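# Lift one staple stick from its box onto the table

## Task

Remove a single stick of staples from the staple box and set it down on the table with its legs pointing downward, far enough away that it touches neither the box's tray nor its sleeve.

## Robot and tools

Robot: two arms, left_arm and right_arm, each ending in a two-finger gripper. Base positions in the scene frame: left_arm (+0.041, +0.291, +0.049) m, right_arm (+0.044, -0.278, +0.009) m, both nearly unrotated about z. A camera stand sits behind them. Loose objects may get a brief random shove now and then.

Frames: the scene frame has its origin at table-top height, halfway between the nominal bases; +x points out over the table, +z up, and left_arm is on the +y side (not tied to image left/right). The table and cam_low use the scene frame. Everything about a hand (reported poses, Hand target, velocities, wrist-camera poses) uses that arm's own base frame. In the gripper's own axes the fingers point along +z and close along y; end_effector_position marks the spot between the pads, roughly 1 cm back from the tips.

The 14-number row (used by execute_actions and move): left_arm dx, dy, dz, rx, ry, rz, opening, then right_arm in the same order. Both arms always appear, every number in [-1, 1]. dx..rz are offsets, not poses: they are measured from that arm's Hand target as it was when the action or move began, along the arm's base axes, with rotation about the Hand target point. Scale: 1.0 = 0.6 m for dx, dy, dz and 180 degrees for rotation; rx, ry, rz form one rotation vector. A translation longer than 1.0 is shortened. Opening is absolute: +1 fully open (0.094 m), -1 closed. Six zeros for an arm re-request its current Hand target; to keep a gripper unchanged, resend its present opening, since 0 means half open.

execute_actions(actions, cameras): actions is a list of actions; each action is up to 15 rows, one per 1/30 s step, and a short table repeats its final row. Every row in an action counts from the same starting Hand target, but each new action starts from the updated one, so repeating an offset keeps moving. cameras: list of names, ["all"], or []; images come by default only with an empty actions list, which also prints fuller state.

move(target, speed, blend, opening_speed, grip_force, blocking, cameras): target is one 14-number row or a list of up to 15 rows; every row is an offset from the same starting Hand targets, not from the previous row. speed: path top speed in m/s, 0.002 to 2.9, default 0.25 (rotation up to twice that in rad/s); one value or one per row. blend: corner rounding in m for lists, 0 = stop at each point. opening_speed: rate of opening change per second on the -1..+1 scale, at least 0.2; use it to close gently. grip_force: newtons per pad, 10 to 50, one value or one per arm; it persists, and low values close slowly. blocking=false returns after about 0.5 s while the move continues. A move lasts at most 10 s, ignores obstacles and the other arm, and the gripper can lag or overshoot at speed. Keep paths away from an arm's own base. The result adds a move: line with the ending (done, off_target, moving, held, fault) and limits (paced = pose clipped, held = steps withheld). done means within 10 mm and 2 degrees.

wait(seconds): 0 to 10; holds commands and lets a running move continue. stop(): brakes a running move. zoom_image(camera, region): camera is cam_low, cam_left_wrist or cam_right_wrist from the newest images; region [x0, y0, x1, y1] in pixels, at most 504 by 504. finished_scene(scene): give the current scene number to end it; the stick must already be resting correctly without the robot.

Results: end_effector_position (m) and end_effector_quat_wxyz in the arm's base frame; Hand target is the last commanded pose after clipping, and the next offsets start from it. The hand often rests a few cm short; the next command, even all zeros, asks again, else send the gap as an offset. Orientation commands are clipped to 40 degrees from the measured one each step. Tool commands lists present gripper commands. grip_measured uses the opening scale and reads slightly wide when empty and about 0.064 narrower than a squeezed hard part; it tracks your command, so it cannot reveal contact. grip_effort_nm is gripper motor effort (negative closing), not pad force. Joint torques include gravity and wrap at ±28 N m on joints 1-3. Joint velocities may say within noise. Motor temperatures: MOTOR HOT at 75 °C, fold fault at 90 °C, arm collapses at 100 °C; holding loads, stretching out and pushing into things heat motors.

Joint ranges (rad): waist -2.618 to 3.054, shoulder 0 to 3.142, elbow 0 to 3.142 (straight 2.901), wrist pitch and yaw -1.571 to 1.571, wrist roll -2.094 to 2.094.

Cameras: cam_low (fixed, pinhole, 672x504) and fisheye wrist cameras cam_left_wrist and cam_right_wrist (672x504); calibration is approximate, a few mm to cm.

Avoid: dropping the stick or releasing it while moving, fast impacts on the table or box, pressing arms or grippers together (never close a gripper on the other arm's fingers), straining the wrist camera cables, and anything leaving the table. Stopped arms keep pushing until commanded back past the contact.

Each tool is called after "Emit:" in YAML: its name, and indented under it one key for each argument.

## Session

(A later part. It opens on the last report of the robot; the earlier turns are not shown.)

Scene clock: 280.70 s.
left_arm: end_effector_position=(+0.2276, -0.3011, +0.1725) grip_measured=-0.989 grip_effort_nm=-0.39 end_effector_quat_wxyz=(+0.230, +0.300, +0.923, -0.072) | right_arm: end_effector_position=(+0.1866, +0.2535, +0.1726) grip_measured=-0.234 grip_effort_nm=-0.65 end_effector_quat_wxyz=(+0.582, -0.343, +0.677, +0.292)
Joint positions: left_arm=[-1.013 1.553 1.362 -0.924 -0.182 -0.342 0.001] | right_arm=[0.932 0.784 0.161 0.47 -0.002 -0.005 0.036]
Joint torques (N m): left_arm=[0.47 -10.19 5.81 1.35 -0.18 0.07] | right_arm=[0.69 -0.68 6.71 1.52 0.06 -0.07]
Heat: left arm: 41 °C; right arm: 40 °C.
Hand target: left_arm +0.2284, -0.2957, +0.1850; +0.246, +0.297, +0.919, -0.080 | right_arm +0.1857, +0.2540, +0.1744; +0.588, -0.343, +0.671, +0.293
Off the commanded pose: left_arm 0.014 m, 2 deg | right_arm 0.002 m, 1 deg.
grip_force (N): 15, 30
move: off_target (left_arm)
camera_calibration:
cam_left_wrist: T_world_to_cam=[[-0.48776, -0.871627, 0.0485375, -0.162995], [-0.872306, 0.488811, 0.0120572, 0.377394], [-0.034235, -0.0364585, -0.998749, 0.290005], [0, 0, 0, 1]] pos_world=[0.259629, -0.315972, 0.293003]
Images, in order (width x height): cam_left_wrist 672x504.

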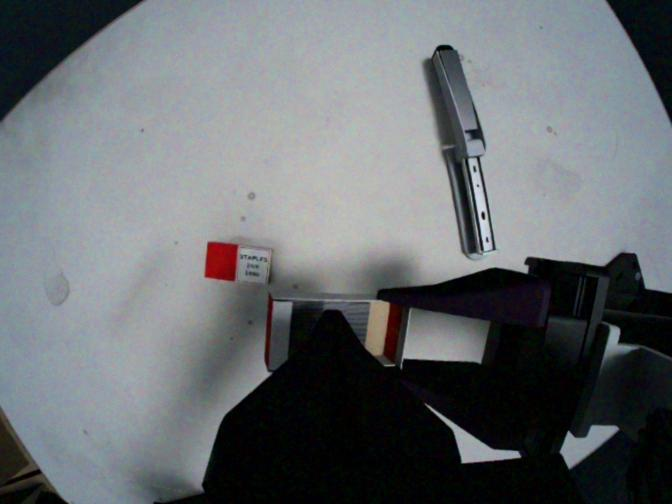

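Emit:
move:
  target: [0, 0, -0.0133, 0, 0, 0, -1, 0, 0, 0, 0, 0, 0, -0.29]
  speed: 0.06

Emit:
move:
  target: [0, 0, -0.0067, 0, 0, 0, -1, 0, 0, 0, 0, 0, 0, -0.29]
  speed: 0.06
  cameras: ["cam_left_wrist"]

Emit:
zoom_image:
  camera: "cam_left_wrist"
  region: [230, 230, 440, 360]

Scene clock: 281.90 s.
left_arm: end_effector_position=(+0.2239, -0.2953, +0.1623) grip_measured=-0.989 grip_effort_nm=-0.39 end_effector_quat_wxyz=(+0.221, +0.303, +0.925, -0.064) | right_arm: end_effector_position=(+0.1866, +0.2535, +0.1726) grip_measured=-0.234 grip_effort_nm=-0.65 end_effector_quat_wxyz=(+0.582, -0.343, +0.677, +0.292)
Joint positions: left_arm=[-1.013 1.549 1.329 -0.922 -0.182 -0.341 0.001] | right_arm=[0.932 0.784 0.161 0.47 -0.002 -0.005 0.036]
Joint torques (N m): left_arm=[0.47 -9.98 5.82 1.57 -0.18 0.09] | right_arm=[0.69 -0.7 6.69 1.53 0.06 -0.06]
Heat: left arm: 41 °C; right arm: 40 °C.
Hand target: left_arm +0.2284, -0.2957, +0.1771; +0.246, +0.297, +0.919, -0.080 | right_arm +0.1857, +0.2540, +0.1744; +0.588, -0.343, +0.671, +0.293
Off the commanded pose: left_arm 0.015 m, 4 deg | right_arm 0.002 m, 1 deg.
grip_force (N): 15, 30
move: off_target (left_arm)

Scene clock: 282.77 s.
left_arm: end_effector_position=(+0.2239, -0.2953, +0.1590) grip_measured=-0.989 grip_effort_nm=-0.38 end_effector_quat_wxyz=(+0.221, +0.302, +0.925, -0.064) | right_arm: end_effector_position=(+0.1866, +0.2535, +0.1726) grip_measured=-0.234 grip_effort_nm=-0.65 end_effector_quat_wxyz=(+0.582, -0.343, +0.677, +0.292)
Joint positions: left_arm=[-1.013 1.547 1.313 -0.906 -0.182 -0.341 0.001] | right_arm=[0.932 0.784 0.161 0.47 -0.002 -0.005 0.036]
Joint torques (N m): left_arm=[0.47 -9.84 5.79 1.6 -0.18 0.08] | right_arm=[0.69 -0.68 6.71 1.53 0.06 -0.06]
Heat: left arm: 41 °C; right arm: 40 °C.
Hand target: left_arm +0.2284, -0.2958, +0.1731; +0.246, +0.297, +0.919, -0.080 | right_arm +0.1857, +0.2540, +0.1744; +0.588, -0.343, +0.671, +0.293
Off the commanded pose: left_arm 0.015 m, 3 deg | right_arm 0.002 m, 1 deg.
grip_force (N): 15, 30
move: off_target (left_arm)
camera_calibration:
cam_left_wrist: T_world_to_cam=[[-0.487844, -0.872176, 0.0363095, -0.157275], [-0.871652, 0.488958, 0.0338016, 0.367907], [-0.0472347, -0.0151593, -0.998769, 0.285858], [0, 0, 0, 1]] pos_world=[0.257463, -0.312729, 0.278781]
Images, in order (width x height): cam_left_wrist 672x504.

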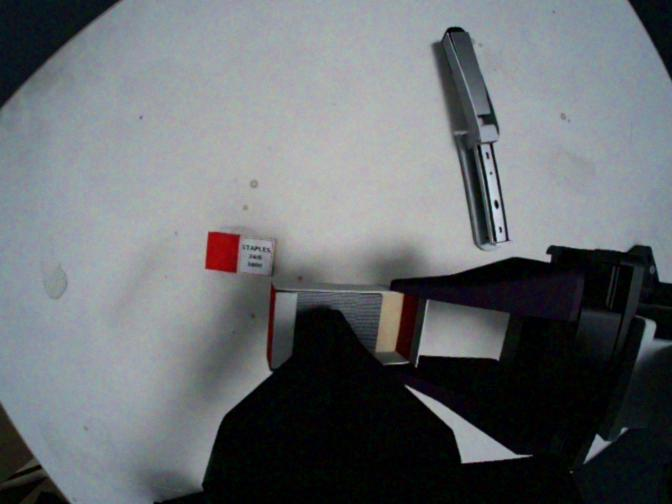

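Scaled by 2.400 from the camera's 672x504 image, which has a finer 960x720 frame.

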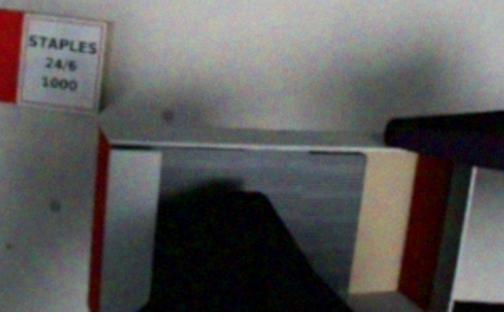

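Emit:
move:
  target: [-0.0067, -0.0088, 0, 0, 0, 0, -1, 0, 0, 0, 0, 0, 0, -0.29]
  speed: 0.06
  cameras: ["cam_left_wrist"]

Emit:
zoom_image:
  camera: "cam_left_wrist"
  region: [230, 230, 440, 360]

Scene clock: 283.90 s.
left_arm: end_effector_position=(+0.2225, -0.2965, +0.1590) grip_measured=-0.989 grip_effort_nm=-0.39 end_effector_quat_wxyz=(+0.221, +0.303, +0.925, -0.065) | right_arm: end_effector_position=(+0.1866, +0.2535, +0.1726) grip_measured=-0.234 grip_effort_nm=-0.65 end_effector_quat_wxyz=(+0.582, -0.343, +0.677, +0.292)
Joint positions: left_arm=[-1.018 1.547 1.313 -0.906 -0.182 -0.345 0.001] | right_arm=[0.932 0.784 0.161 0.47 -0.002 -0.005 0.036]
Joint torques (N m): left_arm=[-0.81 -8.99 6.46 1.57 -0.26 -0.08] | right_arm=[0.68 -0.69 6.71 1.52 0.05 -0.07]
Heat: left arm: 41 °C; right arm: 40 °C.
Hand target: left_arm +0.2245, -0.3010, +0.1731; +0.246, +0.297, +0.919, -0.080 | right_arm +0.1857, +0.2540, +0.1744; +0.588, -0.343, +0.671, +0.293
Off the commanded pose: left_arm 0.015 m, 3 deg | right_arm 0.002 m, 1 deg.
grip_force (N): 15, 30
move: off_target (left_arm)
camera_calibration:
cam_left_wrist: T_world_to_cam=[[-0.488521, -0.871701, 0.0385251, -0.159071], [-0.871223, 0.489738, 0.0335782, 0.367458], [-0.0481374, -0.0171602, -0.998693, 0.285366], [0, 0, 0, 1]] pos_world=[0.256165, -0.313724, 0.278783]
Images, in order (width x height): cam_left_wrist 672x504.

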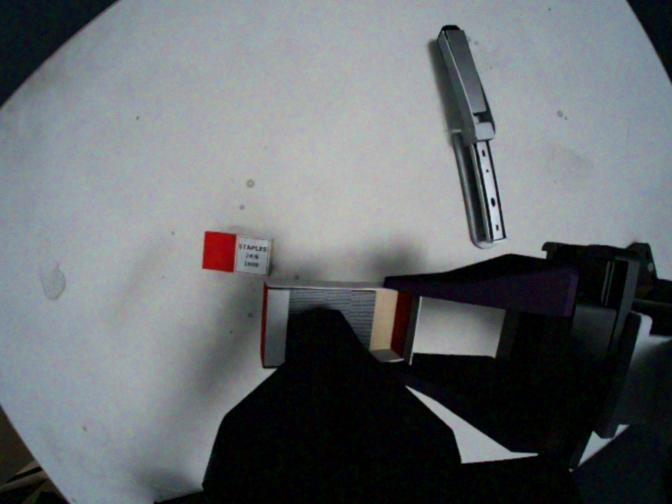

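Scaled by 2.400 from the camera's 672x504 image, which has a finer 960x720 frame.

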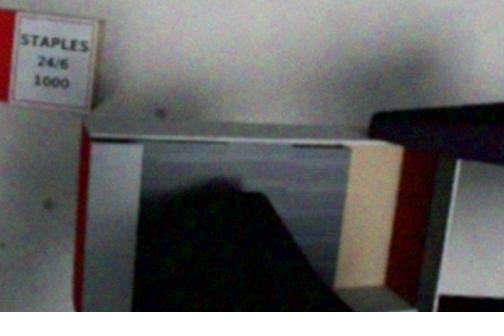

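Emit:
move:
  target: [0, 0, -0.0067, 0, 0, 0, -1, 0, 0, 0, 0, 0, 0, -0.29]
  speed: 0.06

Emit:
move:
  target: [0, 0, -0.0067, 0, 0, 0, -1, 0, 0, 0, 0, 0, 0, -0.29]
  speed: 0.06
  cameras: ["cam_left_wrist"]

Emit:
zoom_image:
  camera: "cam_left_wrist"
  region: [230, 230, 440, 360]

Scene clock: 284.97 s.
left_arm: end_effector_position=(+0.2229, -0.2976, +0.1578) grip_measured=-0.989 grip_effort_nm=-0.39 end_effector_quat_wxyz=(+0.223, +0.302, +0.924, -0.067) | right_arm: end_effector_position=(+0.1866, +0.2535, +0.1726) grip_measured=-0.234 grip_effort_nm=-0.65 end_effector_quat_wxyz=(+0.582, -0.343, +0.677, +0.292)
Joint positions: left_arm=[-1.018 1.547 1.306 -0.894 -0.182 -0.346 0.001] | right_arm=[0.932 0.784 0.161 0.47 -0.002 -0.005 0.036]
Joint torques (N m): left_arm=[-0.7 -8.98 5.81 1.62 -0.26 -0.07] | right_arm=[0.68 -0.66 6.71 1.52 0.06 -0.06]
Heat: left arm: 41 °C; right arm: 40 °C.
Hand target: left_arm +0.2244, -0.3009, +0.1690; +0.246, +0.297, +0.919, -0.080 | right_arm +0.1857, +0.2540, +0.1744; +0.588, -0.343, +0.671, +0.293
Off the commanded pose: left_arm 0.012 m, 3 deg | right_arm 0.002 m, 1 deg.
grip_force (N): 15, 30
move: off_target (left_arm)

Scene clock: 285.83 s.
left_arm: end_effector_position=(+0.2228, -0.2975, +0.1537) grip_measured=-0.989 grip_effort_nm=-0.38 end_effector_quat_wxyz=(+0.223, +0.302, +0.924, -0.067) | right_arm: end_effector_position=(+0.1866, +0.2535, +0.1726) grip_measured=-0.234 grip_effort_nm=-0.65 end_effector_quat_wxyz=(+0.582, -0.343, +0.677, +0.292)
Joint positions: left_arm=[-1.018 1.547 1.29 -0.878 -0.182 -0.346 0.001] | right_arm=[0.932 0.784 0.161 0.47 -0.002 -0.005 0.036]
Joint torques (N m): left_arm=[-0.72 -8.99 5.81 1.6 -0.27 -0.07] | right_arm=[0.69 -0.68 6.71 1.53 0.06 -0.07]
Heat: left arm: 41 °C; right arm: 40 °C.
Hand target: left_arm +0.2244, -0.3009, +0.1649; +0.246, +0.297, +0.919, -0.079 | right_arm +0.1857, +0.2540, +0.1744; +0.588, -0.343, +0.671, +0.293
Off the commanded pose: left_arm 0.012 m, 3 deg | right_arm 0.002 m, 1 deg.
grip_force (N): 15, 30
move: off_target (left_arm)
camera_calibration:
cam_left_wrist: T_world_to_cam=[[-0.488684, -0.871492, 0.0411182, -0.159902], [-0.871251, 0.489945, 0.0295967, 0.369028], [-0.045939, -0.0213609, -0.998716, 0.278292], [0, 0, 0, 1]] pos_world=[0.256159, -0.314212, 0.273588]
Images, in order (width x height): cam_left_wrist 672x504.

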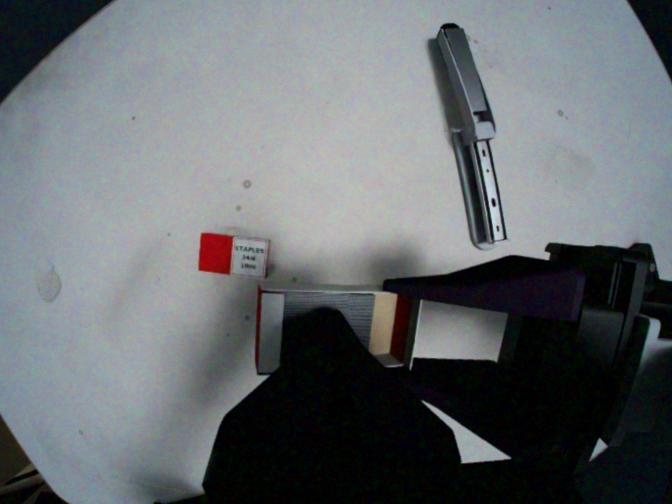

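Scaled by 2.400 from the camera's 672x504 image, which has a finer 960x720 frame.

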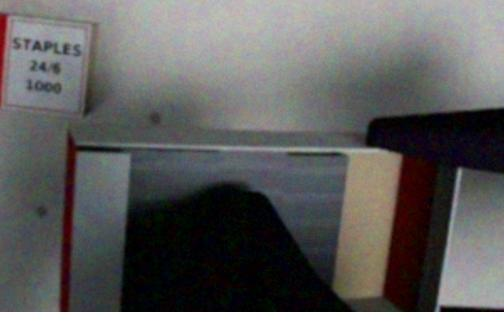

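Emit:
move:
  target: [0, 0, -0.0067, 0, 0, 0, -1, 0, 0, 0, 0, 0, 0, -0.29]
  speed: 0.06

Emit:
move:
  target: [0, 0, -0.0067, 0, 0, 0, -1, 0, 0, 0, 0, 0, 0, -0.29]
  speed: 0.06
  cameras: ["cam_left_wrist", "cam_right_wrist"]

Emit:
zoom_image:
  camera: "cam_left_wrist"
  region: [230, 230, 440, 360]

Scene clock: 286.83 s.
left_arm: end_effector_position=(+0.2231, -0.2980, +0.1503) grip_measured=-0.989 grip_effort_nm=-0.39 end_effector_quat_wxyz=(+0.224, +0.302, +0.924, -0.068) | right_arm: end_effector_position=(+0.1865, +0.2532, +0.1713) grip_measured=-0.234 grip_effort_nm=-0.65 end_effector_quat_wxyz=(+0.581, -0.344, +0.678, +0.291)
Joint positions: left_arm=[-1.018 1.547 1.275 -0.86 -0.182 -0.346 0.001] | right_arm=[0.932 0.784 0.158 0.47 -0.002 -0.005 0.036]
Joint torques (N m): left_arm=[-0.7 -8.98 5.75 1.59 -0.27 -0.07] | right_arm=[0.68 -0.66 6.91 1.53 0.06 -0.07]
Heat: left arm: 41 °C; right arm: 40 °C.
Hand target: left_arm +0.2244, -0.3009, +0.1609; +0.246, +0.297, +0.919, -0.080 | right_arm +0.1857, +0.2539, +0.1744; +0.588, -0.343, +0.671, +0.292
Off the commanded pose: left_arm 0.011 m, 3 deg | right_arm 0.003 m, 1 deg.
grip_force (N): 15, 30
move: off_target (left_arm)

Scene clock: 287.63 s.
left_arm: end_effector_position=(+0.2238, -0.2992, +0.1475) grip_measured=-0.989 grip_effort_nm=-0.38 end_effector_quat_wxyz=(+0.226, +0.301, +0.924, -0.070) | right_arm: end_effector_position=(+0.1867, +0.2530, +0.1696) grip_measured=-0.234 grip_effort_nm=-0.65 end_effector_quat_wxyz=(+0.579, -0.344, +0.680, +0.289)
Joint positions: left_arm=[-1.018 1.547 1.261 -0.84 -0.182 -0.346 0.001] | right_arm=[0.932 0.787 0.158 0.467 0 -0.005 0.036]
Joint torques (N m): left_arm=[-0.7 -8.94 5.59 1.57 -0.27 -0.07] | right_arm=[0.68 -0.99 6.9 1.55 0.03 -0.06]
Heat: left arm: 41 °C; right arm: 40 °C.
Hand target: left_arm +0.2244, -0.3009, +0.1568; +0.246, +0.297, +0.919, -0.079 | right_arm +0.1856, +0.2539, +0.1745; +0.588, -0.343, +0.671, +0.293
Off the commanded pose: left_arm 0.009 m, 3 deg | right_arm 0.005 m, 1 deg.
grip_force (N): 15, 30
move: off_target (left_arm)
camera_calibration:
cam_left_wrist: T_world_to_cam=[[-0.488867, -0.87115, 0.0459018, -0.161143], [-0.871406, 0.490115, 0.0209411, 0.372366], [-0.04074, -0.0297617, -0.998726, 0.268539], [0, 0, 0, 1]] pos_world=[0.256645, -0.31489, 0.267796]
cam_right_wrist: T_world_to_cam=[[0.811696, -0.574533, 0.105171, -0.0222904], [-0.285042, -0.546814, -0.787239, 0.35972], [0.509804, 0.609021, -0.607613, -0.0302084], [0, 0, 0, 1]] pos_world=[0.136029, 0.202291, 0.267175]
Images, in order (width x height): cam_left_wrist 672x504, cam_right_wrist 672x504.

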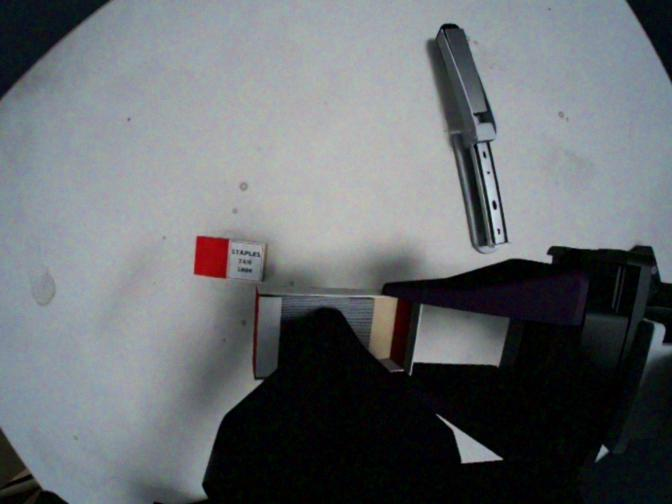

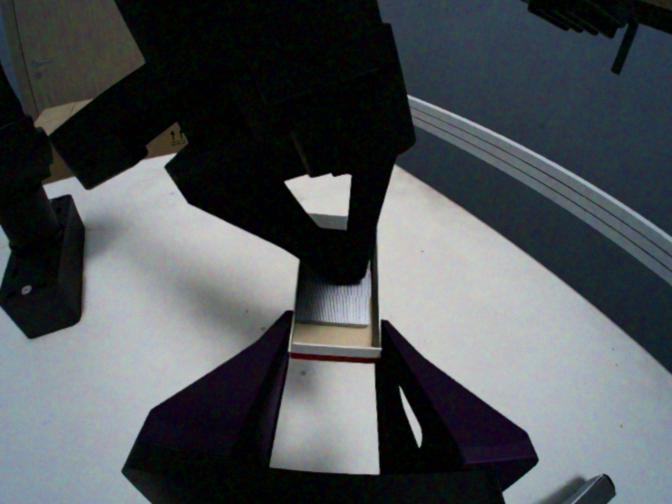

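Scaled by 2.400 from the camera's 672x504 image, which has a finer 960x720 frame.

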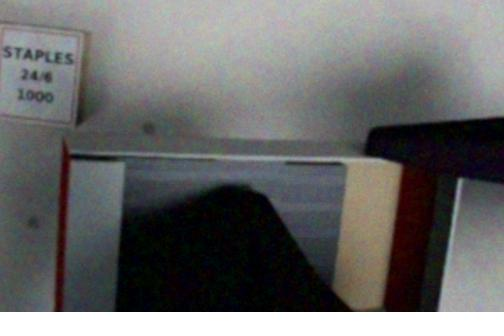

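Emit:
move:
  target: [0, 0, 0, 0, 0, 0, -1, 0, 0, 0, 0.0218, -0.0172, 0, -0.29]
  speed: 0.1
  cameras: ["cam_right_wrist"]

Emit:
zoom_image:
  camera: "cam_right_wrist"
  region: [270, 190, 410, 370]

Scene clock: 289.23 s.
left_arm: end_effector_position=(+0.2240, -0.2994, +0.1477) grip_measured=-0.989 grip_effort_nm=-0.39 end_effector_quat_wxyz=(+0.227, +0.301, +0.923, -0.070) | right_arm: end_effector_position=(+0.1868, +0.2532, +0.1669) grip_measured=-0.234 grip_effort_nm=-0.65 end_effector_quat_wxyz=(+0.606, -0.334, +0.657, +0.301)
Joint positions: left_arm=[-1.018 1.547 1.261 -0.839 -0.182 -0.346 0.001] | right_arm=[0.932 0.872 0.079 0.709 0 -0.008 0.036]
Joint torques (N m): left_arm=[-0.72 -8.94 5.6 1.56 -0.26 -0.07] | right_arm=[0.72 -1.03 6.6 1.69 0.04 -0.07]
Heat: left arm: 41 °C; right arm: 40 °C.
Hand target: left_arm +0.2244, -0.3009, +0.1569; +0.246, +0.297, +0.919, -0.080 | right_arm +0.1856, +0.2540, +0.1745; +0.617, -0.331, +0.645, +0.306
Off the commanded pose: left_arm 0.009 m, 3 deg | right_arm 0.008 m, 2 deg.
grip_force (N): 15, 30
move: off_target (left_arm)
camera_calibration:
cam_right_wrist: T_world_to_cam=[[0.806735, -0.580714, 0.109313, -0.0202169], [-0.24606, -0.498321, -0.831343, 0.345473], [0.537246, 0.643776, -0.544903, -0.0563342], [0, 0, 0, 1]] pos_world=[0.131582, 0.196683, 0.25872]
Images, in order (width x height): cam_right_wrist 672x504.

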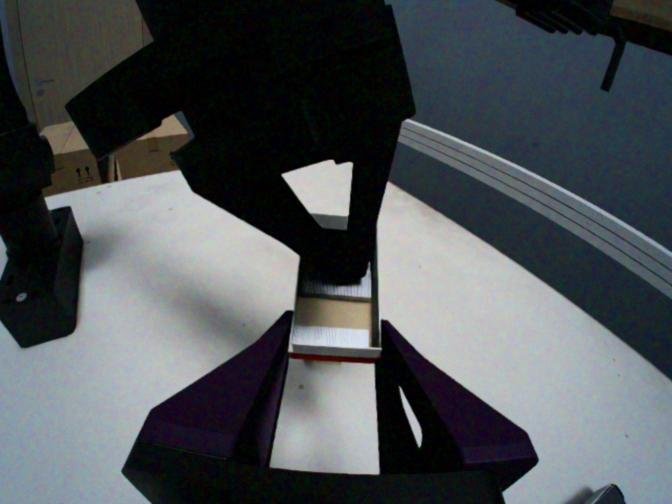

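Scaled by 2.800 from the camera's 672x504 image, which has a finer 960x720 frame.

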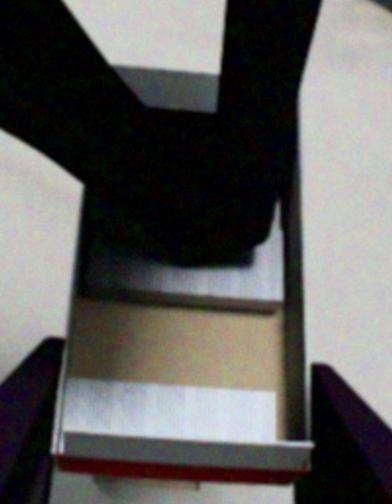

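Emit:
move:
  target:
    - [0, 0, 0, 0, 0, 0, -1, 0, 0, 0, -0.0218, 0.0172, 0, -0.29]
    - [0, 0, 0.1, 0, 0, 0, -1, 0, 0, 0, -0.0218, 0.0172, 0, -0.29]
  speed: 0.1
  cameras: ["cam_right_wrist"]

Emit:
zoom_image:
  camera: "cam_right_wrist"
  region: [270, 190, 410, 370]

Scene clock: 292.27 s.
left_arm: end_effector_position=(+0.2223, -0.2967, +0.2006) grip_measured=-0.989 grip_effort_nm=-0.39 end_effector_quat_wxyz=(+0.227, +0.301, +0.923, -0.070) | right_arm: end_effector_position=(+0.1842, +0.2496, +0.1561) grip_measured=-0.234 grip_effort_nm=-0.65 end_effector_quat_wxyz=(+0.573, -0.348, +0.685, +0.285)
Joint positions: left_arm=[-1.018 1.547 1.472 -1.049 -0.182 -0.346 0.001] | right_arm=[0.932 0.79 0.121 0.487 0 -0.008 0.036]
Joint torques (N m): left_arm=[-0.7 -7.19 9.03 1.29 -0.27 -0.07] | right_arm=[0.68 -1.59 9.81 1.34 0.03 -0.04]
Heat: left arm: 41 °C; right arm: 40 °C.
Hand target: left_arm +0.2244, -0.3009, +0.2169; +0.246, +0.297, +0.919, -0.080 | right_arm +0.1856, +0.2540, +0.1745; +0.588, -0.343, +0.671, +0.293
Off the commanded pose: left_arm 0.017 m, 3 deg | right_arm 0.019 m, 3 deg.
grip_force (N): 15, 30
move: off_target (left_arm, right_arm)
camera_calibration:
cam_right_wrist: T_world_to_cam=[[0.812993, -0.572285, 0.10739, -0.0218927], [-0.29234, -0.560676, -0.774713, 0.349325], [0.503567, 0.598441, -0.623127, -0.0287486], [0, 0, 0, 1]] pos_world=[0.134397, 0.200534, 0.255064]
Images, in order (width x height): cam_right_wrist 672x504.

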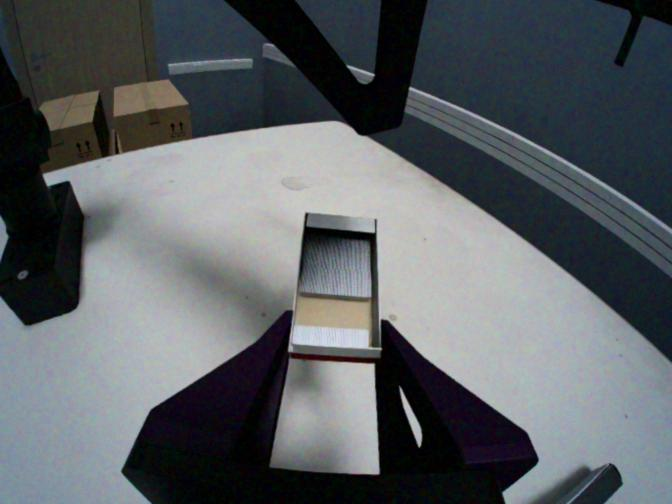

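Scaled by 2.800 from the camera's 672x504 image, which has a finer 960x720 frame.

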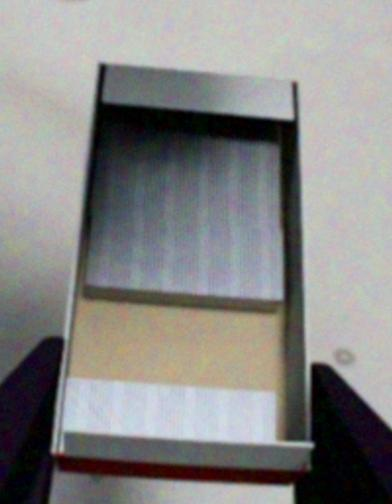

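Emit:
move:
  target:
    - [-0.0505, 0.182, 0, 0, 0, 0, -1, 0, 0, 0, 0, 0, 0, -0.29]
    - [-0.0505, 0.182, 0, 0, 0, 0, -1, 0, 0, 0, -0.1731, 0.1368, 0, -0.29]
  speed: 0.2
  cameras: ["cam_right_wrist"]

Emit:
zoom_image:
  camera: "cam_right_wrist"
  region: [270, 190, 410, 370]

Scene clock: 296.17 s.
left_arm: end_effector_position=(+0.1948, -0.1959, +0.2174) grip_measured=-0.989 grip_effort_nm=-0.38 end_effector_quat_wxyz=(+0.245, +0.297, +0.919, -0.081) | right_arm: end_effector_position=(+0.1823, +0.2487, +0.1614) grip_measured=-0.234 grip_effort_nm=-0.65 end_effector_quat_wxyz=(+0.309, -0.423, +0.837, +0.158)
Joint positions: left_arm=[-0.869 1.154 1.216 -1.124 -0.117 -0.212 0.001] | right_arm=[0.932 1.069 0.834 -0.627 -0.006 -0.002 0.036]
Joint torques (N m): left_arm=[0.58 -3.67 5.53 1.39 -0.1 0.09] | right_arm=[-0.34 -2.74 9.98 0.9 -0.12 0.04]
Heat: left arm: 41 °C; right arm: 40 °C.
Hand target: left_arm +0.1941, -0.1917, +0.2170; +0.246, +0.297, +0.919, -0.080 | right_arm +0.1857, +0.2540, +0.1745; +0.320, -0.418, +0.833, +0.169
Off the commanded pose: left_arm 0.004 m, 0 deg | right_arm 0.014 m, 2 deg.
grip_force (N): 15, 30
move: off_target (right_arm)
camera_calibration:
cam_right_wrist: T_world_to_cam=[[0.849647, -0.523981, 0.0595323, -0.0324439], [-0.502306, -0.838498, -0.211209, 0.368875], [0.160587, 0.14955, -0.975626, 0.207024], [0, 0, 0, 1]] pos_world=[0.179609, 0.261341, 0.281819]
Images, in order (width x height): cam_right_wrist 672x504.

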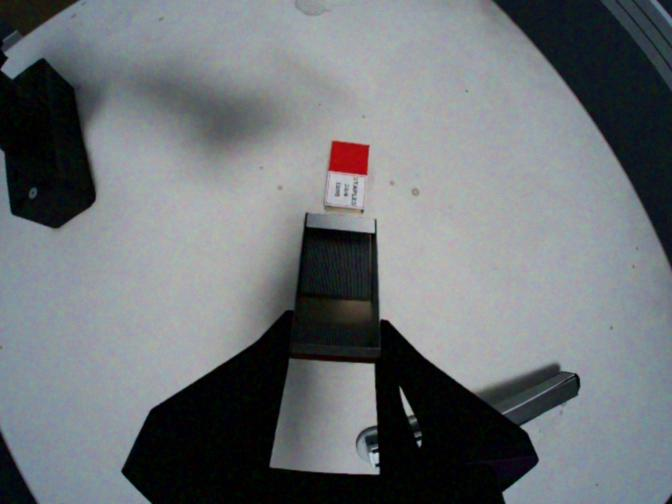

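Scaled by 2.800 from the camera's 672x504 image, which has a finer 960x720 frame.

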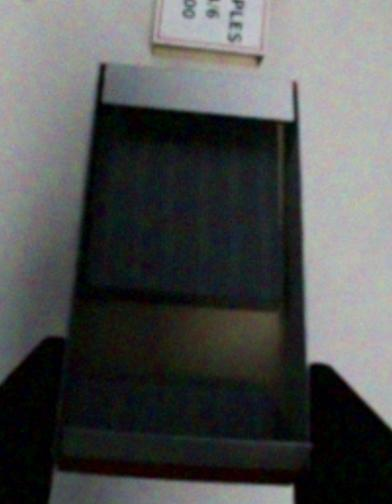

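Emit:
execute_actions:
  actions:
    - [[0,0,0,0,0,0,-1, -0.0083,-0.0105,0,0,0,0,-0.29]]
  cameras: ["cam_right_wrist"]

Emit:
zoom_image:
  camera: "cam_right_wrist"
  region: [270, 190, 410, 370]

Scene clock: 297.10 s.
left_arm: end_effector_position=(+0.1948, -0.1959, +0.2174) grip_measured=-0.989 grip_effort_nm=-0.39 end_effector_quat_wxyz=(+0.245, +0.297, +0.919, -0.081) | right_arm: end_effector_position=(+0.1800, +0.2456, +0.1621) grip_measured=-0.234 grip_effort_nm=-0.65 end_effector_quat_wxyz=(+0.307, -0.423, +0.838, +0.157)
Joint positions: left_arm=[-0.869 1.154 1.216 -1.124 -0.117 -0.212 0.001] | right_arm=[0.932 1.056 0.834 -0.645 -0.006 -0.002 0.036]
Joint torques (N m): left_arm=[0.58 -3.66 5.55 1.39 -0.1 0.09] | right_arm=[-0.21 -4.46 8.54 0.97 -0.12 0.05]
Heat: left arm: 40 °C; right arm: 40 °C.
Hand target: left_arm +0.1941, -0.1917, +0.2170; +0.246, +0.297, +0.919, -0.080 | right_arm +0.1807, +0.2477, +0.1745; +0.320, -0.418, +0.833, +0.169
Off the commanded pose: left_arm 0.004 m, 0 deg | right_arm 0.013 m, 2 deg.
grip_force (N): 15, 30
camera_calibration:
cam_right_wrist: T_world_to_cam=[[0.849713, -0.523956, 0.0588093, -0.0320131], [-0.503235, -0.839233, -0.206014, 0.364629], [0.157297, 0.145457, -0.97678, 0.210413], [0, 0, 0, 1]] pos_world=[0.177599, 0.25863, 0.282529]
Images, in order (width x height): cam_right_wrist 672x504.

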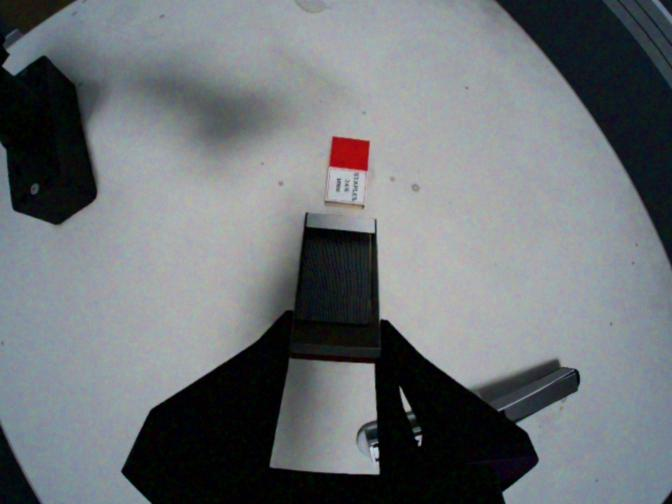

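Scaled by 2.800 from the camera's 672x504 image, which has a finer 960x720 frame.

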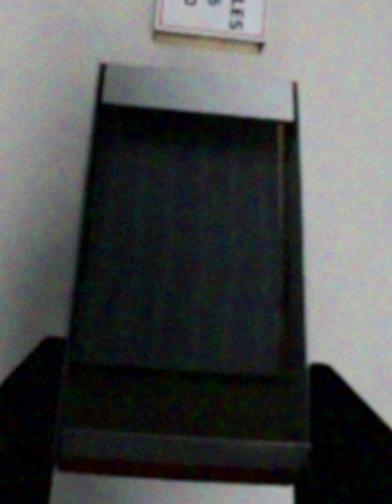

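Emit:
move:
  target:
    - [0, 0, 0, 0, 0, 0, -1, 0.0083, 0.0105, 0, 0.1731, -0.1368, 0, -0.29]
    - [0.0505, -0.182, -0.045, 0, 0, 0, -1, 0.0083, 0.0105, 0, 0.1731, -0.1368, 0, -0.29]
  speed: 0.2
  cameras: ["cam_left_wrist", "cam_right_wrist"]

Emit:
zoom_image:
  camera: "cam_left_wrist"
  region: [230, 230, 440, 360]

Scene clock: 301.47 s.
left_arm: end_effector_position=(+0.2156, -0.2885, +0.1737) grip_measured=-0.989 grip_effort_nm=-0.39 end_effector_quat_wxyz=(+0.218, +0.305, +0.925, -0.065) | right_arm: end_effector_position=(+0.1864, +0.2536, +0.1726) grip_measured=-0.234 grip_effort_nm=-0.65 end_effector_quat_wxyz=(+0.582, -0.344, +0.677, +0.292)
Joint positions: left_arm=[-1.021 1.515 1.343 -0.976 -0.179 -0.346 0.001] | right_arm=[0.932 0.783 0.161 0.47 -0.003 -0.005 0.036]
Joint torques (N m): left_arm=[-0.57 -5.75 9.42 1.58 -0.29 -0.05] | right_arm=[0.66 -0.68 6.74 1.52 0.07 -0.07]
Heat: left arm: 40 °C; right arm: 40 °C.
Hand target: left_arm +0.2245, -0.3009, +0.1900; +0.246, +0.297, +0.919, -0.080 | right_arm +0.1857, +0.2540, +0.1746; +0.588, -0.343, +0.671, +0.293
Off the commanded pose: left_arm 0.022 m, 4 deg | right_arm 0.002 m, 1 deg.
grip_force (N): 15, 30
move: off_target (left_arm)
camera_calibration:
cam_left_wrist: T_world_to_cam=[[-0.491438, -0.870085, 0.0379585, -0.154735], [-0.869215, 0.492734, 0.0409637, 0.356163], [-0.0543453, -0.012863, -0.998439, 0.302467], [0, 0, 0, 1]] pos_world=[0.249978, -0.306235, 0.293279]
cam_right_wrist: T_world_to_cam=[[0.812899, -0.572867, 0.104972, -0.0226483], [-0.279345, -0.541667, -0.79282, 0.360906], [0.51104, 0.615159, -0.600348, -0.0315329], [0, 0, 0, 1]] pos_world=[0.135343, 0.201914, 0.26958]
Images, in order (width x height): cam_left_wrist 672x504, cam_right_wrist 672x504.

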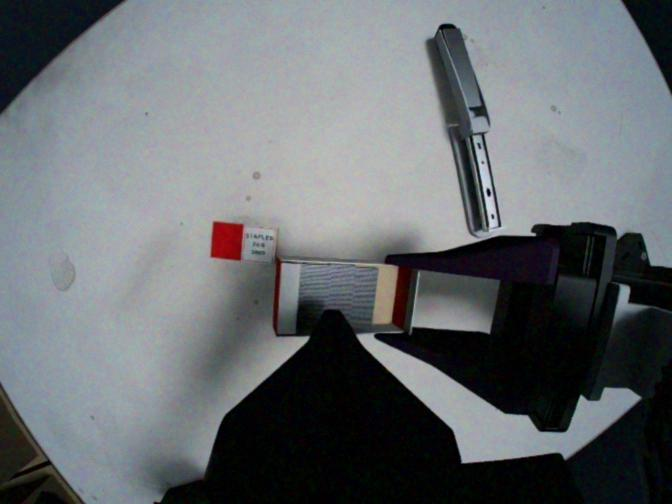

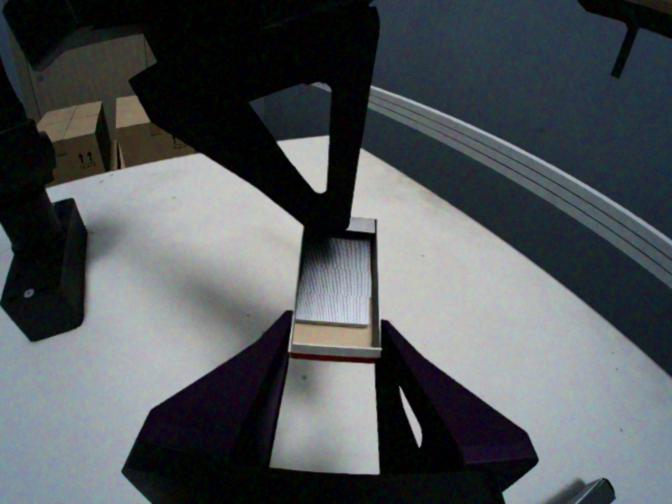

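Scaled by 2.400 from the camera's 672x504 image, which has a finer 960x720 frame.

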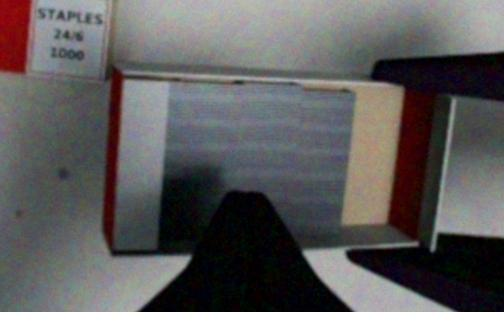

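Emit:
move:
  target: [0.0033, -0.0117, -0.01, 0, 0, 0, -1, 0, 0, 0, 0, 0, 0, -0.29]
  speed: 0.06
  cameras: ["cam_left_wrist"]

Emit:
zoom_image:
  camera: "cam_left_wrist"
  region: [230, 230, 440, 360]

Scene clock: 302.83 s.
left_arm: end_effector_position=(+0.2181, -0.2944, +0.1688) grip_measured=-0.989 grip_effort_nm=-0.38 end_effector_quat_wxyz=(+0.219, +0.303, +0.925, -0.065) | right_arm: end_effector_position=(+0.1864, +0.2536, +0.1726) grip_measured=-0.234 grip_effort_nm=-0.65 end_effector_quat_wxyz=(+0.582, -0.344, +0.677, +0.292)
Joint positions: left_arm=[-1.025 1.536 1.343 -0.953 -0.182 -0.352 0.001] | right_arm=[0.932 0.783 0.161 0.47 -0.003 -0.005 0.036]
Joint torques (N m): left_arm=[-0.76 -5.7 9.42 1.58 -0.29 -0.07] | right_arm=[0.68 -0.68 6.72 1.52 0.06 -0.07]
Heat: left arm: 41 °C; right arm: 40 °C.
Hand target: left_arm +0.2264, -0.3079, +0.1840; +0.246, +0.297, +0.919, -0.080 | right_arm +0.1857, +0.2540, +0.1746; +0.588, -0.343, +0.671, +0.293
Off the commanded pose: left_arm 0.022 m, 4 deg | right_arm 0.002 m, 1 deg.
grip_force (N): 15, 30
move: off_target (left_arm)
camera_calibration:
cam_left_wrist: T_world_to_cam=[[-0.48931, -0.871245, 0.0388224, -0.159435], [-0.870501, 0.490626, 0.0388998, 0.361381], [-0.0529386, -0.0147608, -0.998489, 0.296697], [0, 0, 0, 1]] pos_world=[0.252277, -0.31183, 0.28838]
Images, in order (width x height): cam_left_wrist 672x504.

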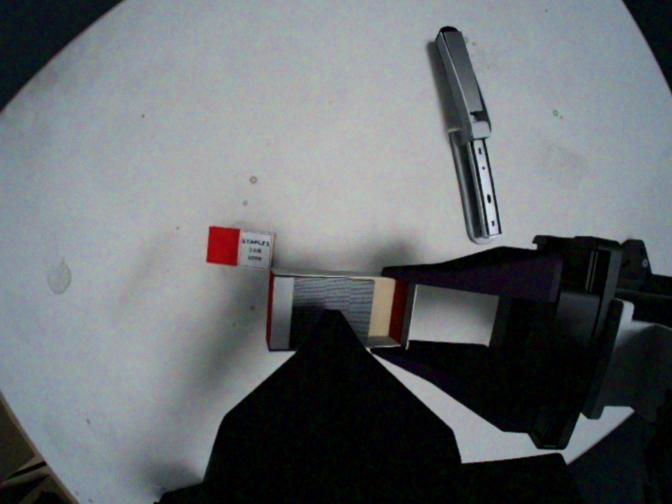

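Scaled by 2.400 from the camera's 672x504 image, which has a finer 960x720 frame.

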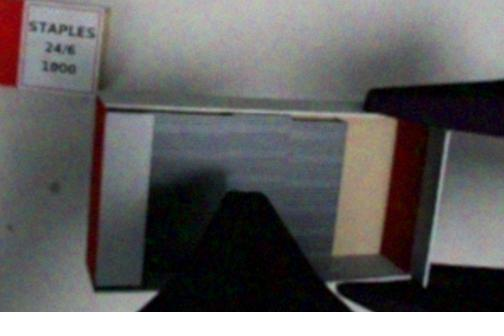

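Emit:
move:
  target: [-0.003, -0.004, -0.0133, 0, 0, 0, -1, 0, 0, 0, 0, 0, 0, -0.29]
  speed: 0.06

Emit:
move:
  target: [0, 0, -0.0067, 0, 0, 0, -1, 0, 0, 0, 0, 0, 0, -0.29]
  speed: 0.06
  cameras: ["cam_left_wrist"]

Emit:
zoom_image:
  camera: "cam_left_wrist"
  region: [230, 230, 440, 360]

Scene clock: 304.13 s.
left_arm: end_effector_position=(+0.2194, -0.3019, +0.1722) grip_measured=-0.989 grip_effort_nm=-0.38 end_effector_quat_wxyz=(+0.230, +0.301, +0.922, -0.075) | right_arm: end_effector_position=(+0.1864, +0.2536, +0.1726) grip_measured=-0.234 grip_effort_nm=-0.65 end_effector_quat_wxyz=(+0.582, -0.344, +0.677, +0.292)
Joint positions: left_arm=[-1.034 1.536 1.343 -0.923 -0.186 -0.36 0.001] | right_arm=[0.932 0.783 0.161 0.47 -0.003 -0.005 0.036]
Joint torques (N m): left_arm=[-0.7 -5.27 7.31 1.63 -0.29 -0.07] | right_arm=[0.68 -0.65 6.71 1.52 0.06 -0.07]
Heat: left arm: 41 °C; right arm: 40 °C.
Hand target: left_arm +0.2247, -0.3104, +0.1760; +0.246, +0.297, +0.919, -0.080 | right_arm +0.1857, +0.2540, +0.1746; +0.588, -0.343, +0.671, +0.293
Off the commanded pose: left_arm 0.011 m, 2 deg | right_arm 0.002 m, 1 deg.
grip_force (N): 15, 30
move: off_target (left_arm)

Scene clock: 304.93 s.
left_arm: end_effector_position=(+0.2212, -0.3048, +0.1739) grip_measured=-0.989 grip_effort_nm=-0.38 end_effector_quat_wxyz=(+0.236, +0.300, +0.921, -0.080) | right_arm: end_effector_position=(+0.1864, +0.2536, +0.1726) grip_measured=-0.234 grip_effort_nm=-0.65 end_effector_quat_wxyz=(+0.582, -0.344, +0.677, +0.292)
Joint positions: left_arm=[-1.034 1.536 1.343 -0.907 -0.186 -0.361 0.001] | right_arm=[0.932 0.783 0.161 0.47 -0.003 -0.005 0.036]
Joint torques (N m): left_arm=[-0.7 -5.29 6.16 1.67 -0.3 -0.07] | right_arm=[0.66 -0.66 6.69 1.53 0.07 -0.07]
Heat: left arm: 41 °C; right arm: 40 °C.
Hand target: left_arm +0.2247, -0.3103, +0.1720; +0.246, +0.297, +0.919, -0.080 | right_arm +0.1857, +0.2540, +0.1746; +0.588, -0.343, +0.671, +0.293
Off the commanded pose: left_arm 0.007 m, 1 deg | right_arm 0.002 m, 1 deg.
grip_force (N): 15, 30
move: done
camera_calibration:
cam_left_wrist: T_world_to_cam=[[-0.490687, -0.869137, 0.0618546, -0.170271], [-0.870888, 0.491474, -0.00283093, 0.376659], [-0.0279395, -0.0552575, -0.998081, 0.283867], [0, 0, 0, 1]] pos_world=[0.252409, -0.317421, 0.294921]
Images, in order (width x height): cam_left_wrist 672x504.

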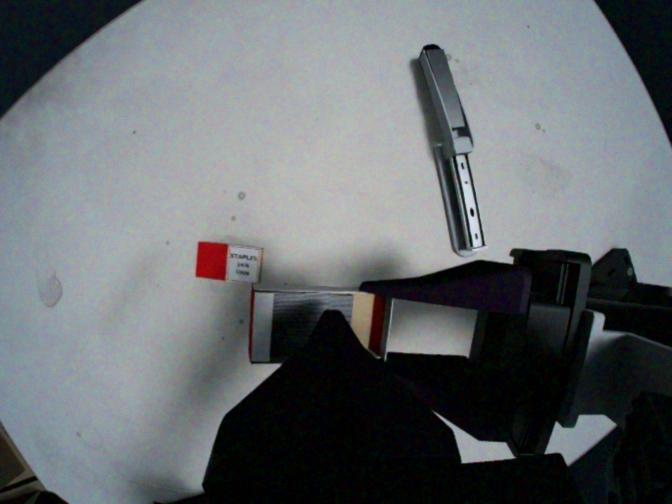

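Scaled by 2.400 from the camera's 672x504 image, which has a finer 960x720 frame.

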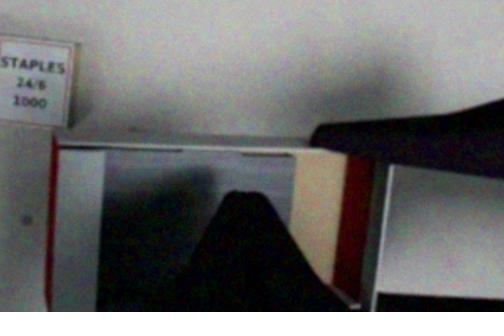

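Emit:
move:
  target:
    - [0.0062, 0.0243, 0, 0, 0, 0, -1, 0, 0, 0, 0, 0, 0, -0.29]
    - [-0.0005, 0.0157, -0.0083, 0, 0, 0, -1, 0, 0, 0, 0, 0, 0, -0.29]
  speed: 0.06
  cameras: ["cam_left_wrist"]

Emit:
zoom_image:
  camera: "cam_left_wrist"
  region: [230, 230, 440, 360]

Scene clock: 306.73 s.
left_arm: end_effector_position=(+0.2228, -0.2969, +0.1593) grip_measured=-0.989 grip_effort_nm=-0.39 end_effector_quat_wxyz=(+0.228, +0.301, +0.923, -0.069) | right_arm: end_effector_position=(+0.1864, +0.2536, +0.1726) grip_measured=-0.234 grip_effort_nm=-0.65 end_effector_quat_wxyz=(+0.582, -0.344, +0.677, +0.292)
Joint positions: left_arm=[-1.019 1.536 1.297 -0.886 -0.185 -0.346 0.001] | right_arm=[0.932 0.783 0.161 0.47 -0.003 -0.005 0.036]
Joint torques (N m): left_arm=[-0.7 -7.97 5.85 1.62 -0.24 -0.07] | right_arm=[0.65 -0.68 6.71 1.53 0.07 -0.07]
Heat: left arm: 41 °C; right arm: 40 °C.
Hand target: left_arm +0.2243, -0.3009, +0.1669; +0.246, +0.297, +0.919, -0.079 | right_arm +0.1857, +0.2540, +0.1746; +0.588, -0.343, +0.671, +0.293
Off the commanded pose: left_arm 0.009 m, 3 deg | right_arm 0.002 m, 1 deg.
grip_force (N): 15, 30
move: off_target (left_arm)
camera_calibration:
cam_left_wrist: T_world_to_cam=[[-0.488413, -0.871534, 0.0433813, -0.160078], [-0.871788, 0.489509, 0.0191631, 0.370271], [-0.0379368, -0.0284598, -0.998875, 0.280061], [0, 0, 0, 1]] pos_world=[0.255238, -0.312793, 0.279595]
Images, in order (width x height): cam_left_wrist 672x504.

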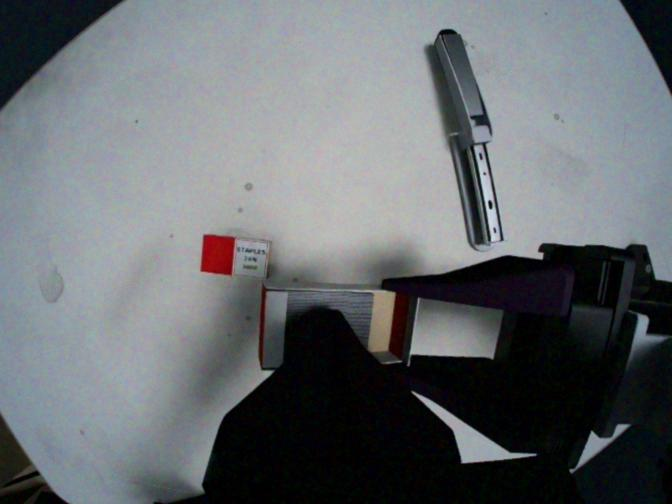

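Scaled by 2.400 from the camera's 672x504 image, which has a finer 960x720 frame.

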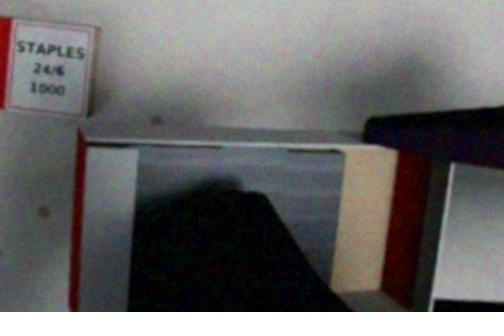

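Emit:
move:
  target: [0, 0, -0.0133, 0, 0, 0, -1, 0, 0, 0, 0, 0, 0, -0.29]
  speed: 0.05

Emit:
move:
  target: [0, 0, -0.0067, 0, 0, 0, -1, 0, 0, 0, 0, 0, 0, -0.29]
  speed: 0.05
  cameras: ["cam_left_wrist"]

Emit:
zoom_image:
  camera: "cam_left_wrist"
  region: [230, 230, 440, 360]

Scene clock: 307.93 s.
left_arm: end_effector_position=(+0.2228, -0.2970, +0.1517) grip_measured=-0.989 grip_effort_nm=-0.39 end_effector_quat_wxyz=(+0.228, +0.301, +0.923, -0.069) | right_arm: end_effector_position=(+0.1864, +0.2533, +0.1719) grip_measured=-0.234 grip_effort_nm=-0.65 end_effector_quat_wxyz=(+0.582, -0.344, +0.677, +0.292)
Joint positions: left_arm=[-1.019 1.536 1.266 -0.855 -0.185 -0.346 0.001] | right_arm=[0.932 0.783 0.159 0.47 -0.002 -0.005 0.036]
Joint torques (N m): left_arm=[-0.69 -7.94 5.79 1.64 -0.24 -0.07] | right_arm=[0.65 -0.68 6.82 1.53 0.06 -0.07]
Heat: left arm: 41 °C; right arm: 40 °C.
Hand target: left_arm +0.2243, -0.3009, +0.1590; +0.246, +0.297, +0.919, -0.080 | right_arm +0.1857, +0.2539, +0.1745; +0.588, -0.343, +0.671, +0.293
Off the commanded pose: left_arm 0.008 m, 2 deg | right_arm 0.003 m, 1 deg.
grip_force (N): 15, 30
move: done

Scene clock: 308.70 s.
left_arm: end_effector_position=(+0.2235, -0.2980, +0.1488) grip_measured=-0.989 grip_effort_nm=-0.39 end_effector_quat_wxyz=(+0.230, +0.301, +0.923, -0.071) | right_arm: end_effector_position=(+0.1864, +0.2531, +0.1700) grip_measured=-0.234 grip_effort_nm=-0.65 end_effector_quat_wxyz=(+0.580, -0.344, +0.679, +0.290)
Joint positions: left_arm=[-1.019 1.536 1.252 -0.834 -0.185 -0.347 0.001] | right_arm=[0.932 0.786 0.157 0.47 -0.002 -0.005 0.036]
Joint torques (N m): left_arm=[-0.7 -7.9 5.7 1.59 -0.24 -0.07] | right_arm=[0.69 -0.88 6.98 1.53 0.04 -0.07]
Heat: left arm: 40 °C; right arm: 40 °C.
Hand target: left_arm +0.2243, -0.3009, +0.1550; +0.246, +0.297, +0.919, -0.080 | right_arm +0.1857, +0.2540, +0.1745; +0.588, -0.343, +0.671, +0.293
Off the commanded pose: left_arm 0.007 m, 2 deg | right_arm 0.005 m, 1 deg.
grip_force (N): 15, 30
move: done
camera_calibration:
cam_left_wrist: T_world_to_cam=[[-0.48828, -0.871426, 0.0469014, -0.160684], [-0.872007, 0.489316, 0.0131836, 0.372466], [-0.0344381, -0.034461, -0.998813, 0.266992], [0, 0, 0, 1]] pos_world=[0.255529, -0.313077, 0.269301]
Images, in order (width x height): cam_left_wrist 672x504.

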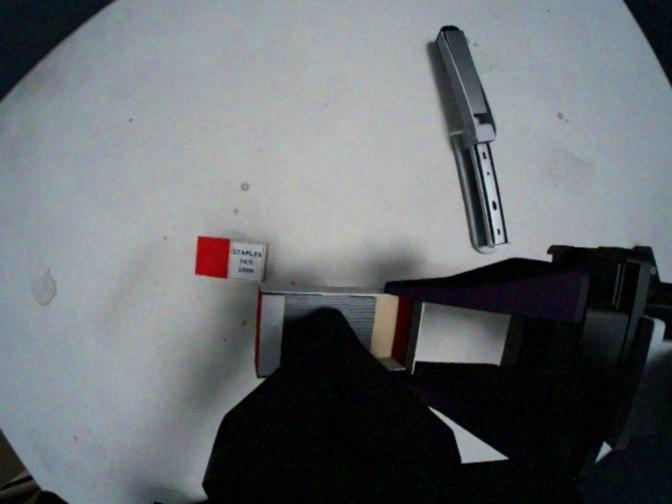

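Scaled by 2.400 from the camera's 672x504 image, which has a finer 960x720 frame.

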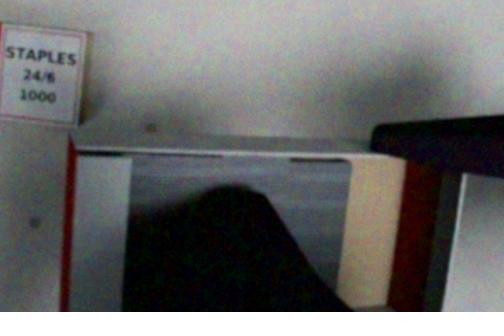

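Emit:
move:
  target: [0, 0, 0, 0, 0, 0, -1, 0, 0, 0, 0.0218, -0.0172, 0, -0.29]
  speed: 0.1
  cameras: ["cam_right_wrist"]

Emit:
zoom_image:
  camera: "cam_right_wrist"
  region: [270, 190, 410, 370]

Scene clock: 310.10 s.
left_arm: end_effector_position=(+0.2237, -0.2983, +0.1490) grip_measured=-0.989 grip_effort_nm=-0.39 end_effector_quat_wxyz=(+0.231, +0.301, +0.923, -0.072) | right_arm: end_effector_position=(+0.1868, +0.2533, +0.1675) grip_measured=-0.234 grip_effort_nm=-0.65 end_effector_quat_wxyz=(+0.606, -0.333, +0.656, +0.302)
Joint positions: left_arm=[-1.019 1.536 1.252 -0.833 -0.185 -0.347 0.001] | right_arm=[0.932 0.872 0.079 0.711 -0.001 -0.008 0.036]
Joint torques (N m): left_arm=[-0.69 -7.9 5.68 1.58 -0.24 -0.07] | right_arm=[0.68 -0.99 6.58 1.63 0.05 -0.07]
Heat: left arm: 40 °C; right arm: 40 °C.
Hand target: left_arm +0.2243, -0.3009, +0.1550; +0.246, +0.297, +0.919, -0.080 | right_arm +0.1857, +0.2540, +0.1745; +0.617, -0.331, +0.645, +0.306
Off the commanded pose: left_arm 0.007 m, 2 deg | right_arm 0.007 m, 2 deg.
grip_force (N): 15, 30
move: done
camera_calibration:
cam_right_wrist: T_world_to_cam=[[0.807054, -0.580267, 0.109338, -0.0203268], [-0.244551, -0.497008, -0.832573, 0.345732], [0.537456, 0.645193, -0.543017, -0.0568078], [0, 0, 0, 1]] pos_world=[0.131485, 0.196689, 0.259222]
Images, in order (width x height): cam_right_wrist 672x504.

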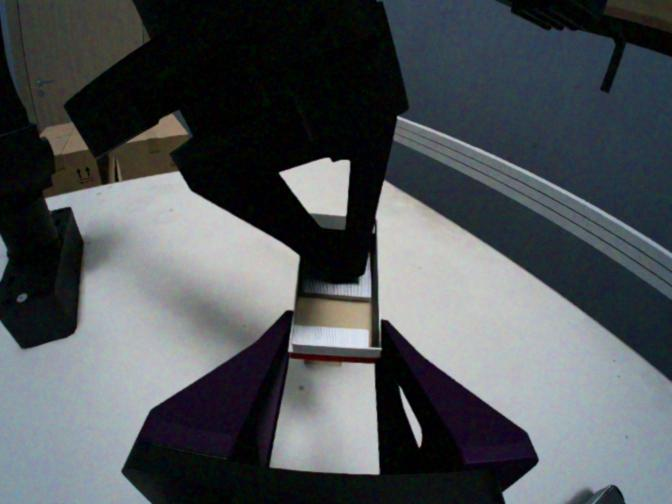

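Scaled by 2.800 from the camera's 672x504 image, which has a finer 960x720 frame.

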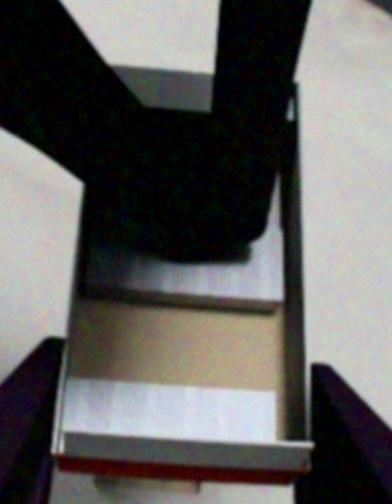

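Emit:
move:
  target:
    - [0, 0, 0, 0, 0, 0, -1, 0, 0, 0, -0.0218, 0.0172, 0, -0.29]
    - [0, 0, 0.1, 0, 0, 0, -1, 0, 0, 0, -0.0218, 0.0172, 0, -0.29]
    - [-0.0505, 0.182, 0.1, 0, 0, 0, -1, 0, 0, 0, -0.0218, 0.0172, 0, -0.29]
    - [-0.0505, 0.182, 0.1, 0, 0, 0, -1, 0, 0, 0, -0.1709, 0.1349, 0, -0.29]
  speed: 0.15
  cameras: ["cam_right_wrist"]

Emit:
zoom_image:
  camera: "cam_right_wrist"
  region: [270, 190, 410, 370]

Scene clock: 316.60 s.
left_arm: end_effector_position=(+0.1947, -0.1959, +0.2143) grip_measured=-0.989 grip_effort_nm=-0.39 end_effector_quat_wxyz=(+0.243, +0.298, +0.920, -0.080) | right_arm: end_effector_position=(+0.1829, +0.2485, +0.1606) grip_measured=-0.234 grip_effort_nm=-0.65 end_effector_quat_wxyz=(+0.350, -0.415, +0.821, +0.176)
Joint positions: left_arm=[-0.869 1.154 1.205 -1.116 -0.118 -0.213 0.001] | right_arm=[0.932 0.993 0.731 -0.504 -0.002 -0.004 0.036]
Joint torques (N m): left_arm=[0.58 -3.9 5.64 1.39 -0.1 0.09] | right_arm=[-0.14 -2.25 10.1 1.07 -0.13 0.05]
Heat: left arm: 40 °C; right arm: 40 °C.
Hand target: left_arm +0.1940, -0.1917, +0.2149; +0.246, +0.297, +0.919, -0.079 | right_arm +0.1856, +0.2540, +0.1745; +0.361, -0.411, +0.816, +0.187
Off the commanded pose: left_arm 0.004 m, 0 deg | right_arm 0.015 m, 2 deg.
grip_force (N): 15, 30
move: off_target (right_arm)
camera_calibration:
cam_right_wrist: T_world_to_cam=[[0.84525, -0.529689, 0.0705838, -0.0324984], [-0.487941, -0.818899, -0.302191, 0.375888], [0.217868, 0.220986, -0.950631, 0.173973], [0, 0, 0, 1]] pos_world=[0.172977, 0.252155, 0.281268]
Images, in order (width x height): cam_right_wrist 672x504.

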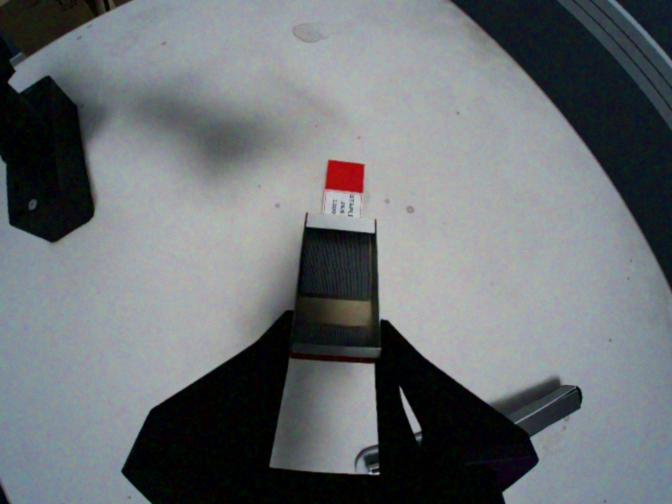

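Scaled by 2.800 from the camera's 672x504 image, which has a finer 960x720 frame.

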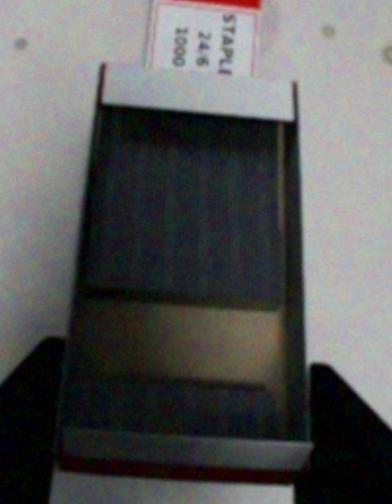

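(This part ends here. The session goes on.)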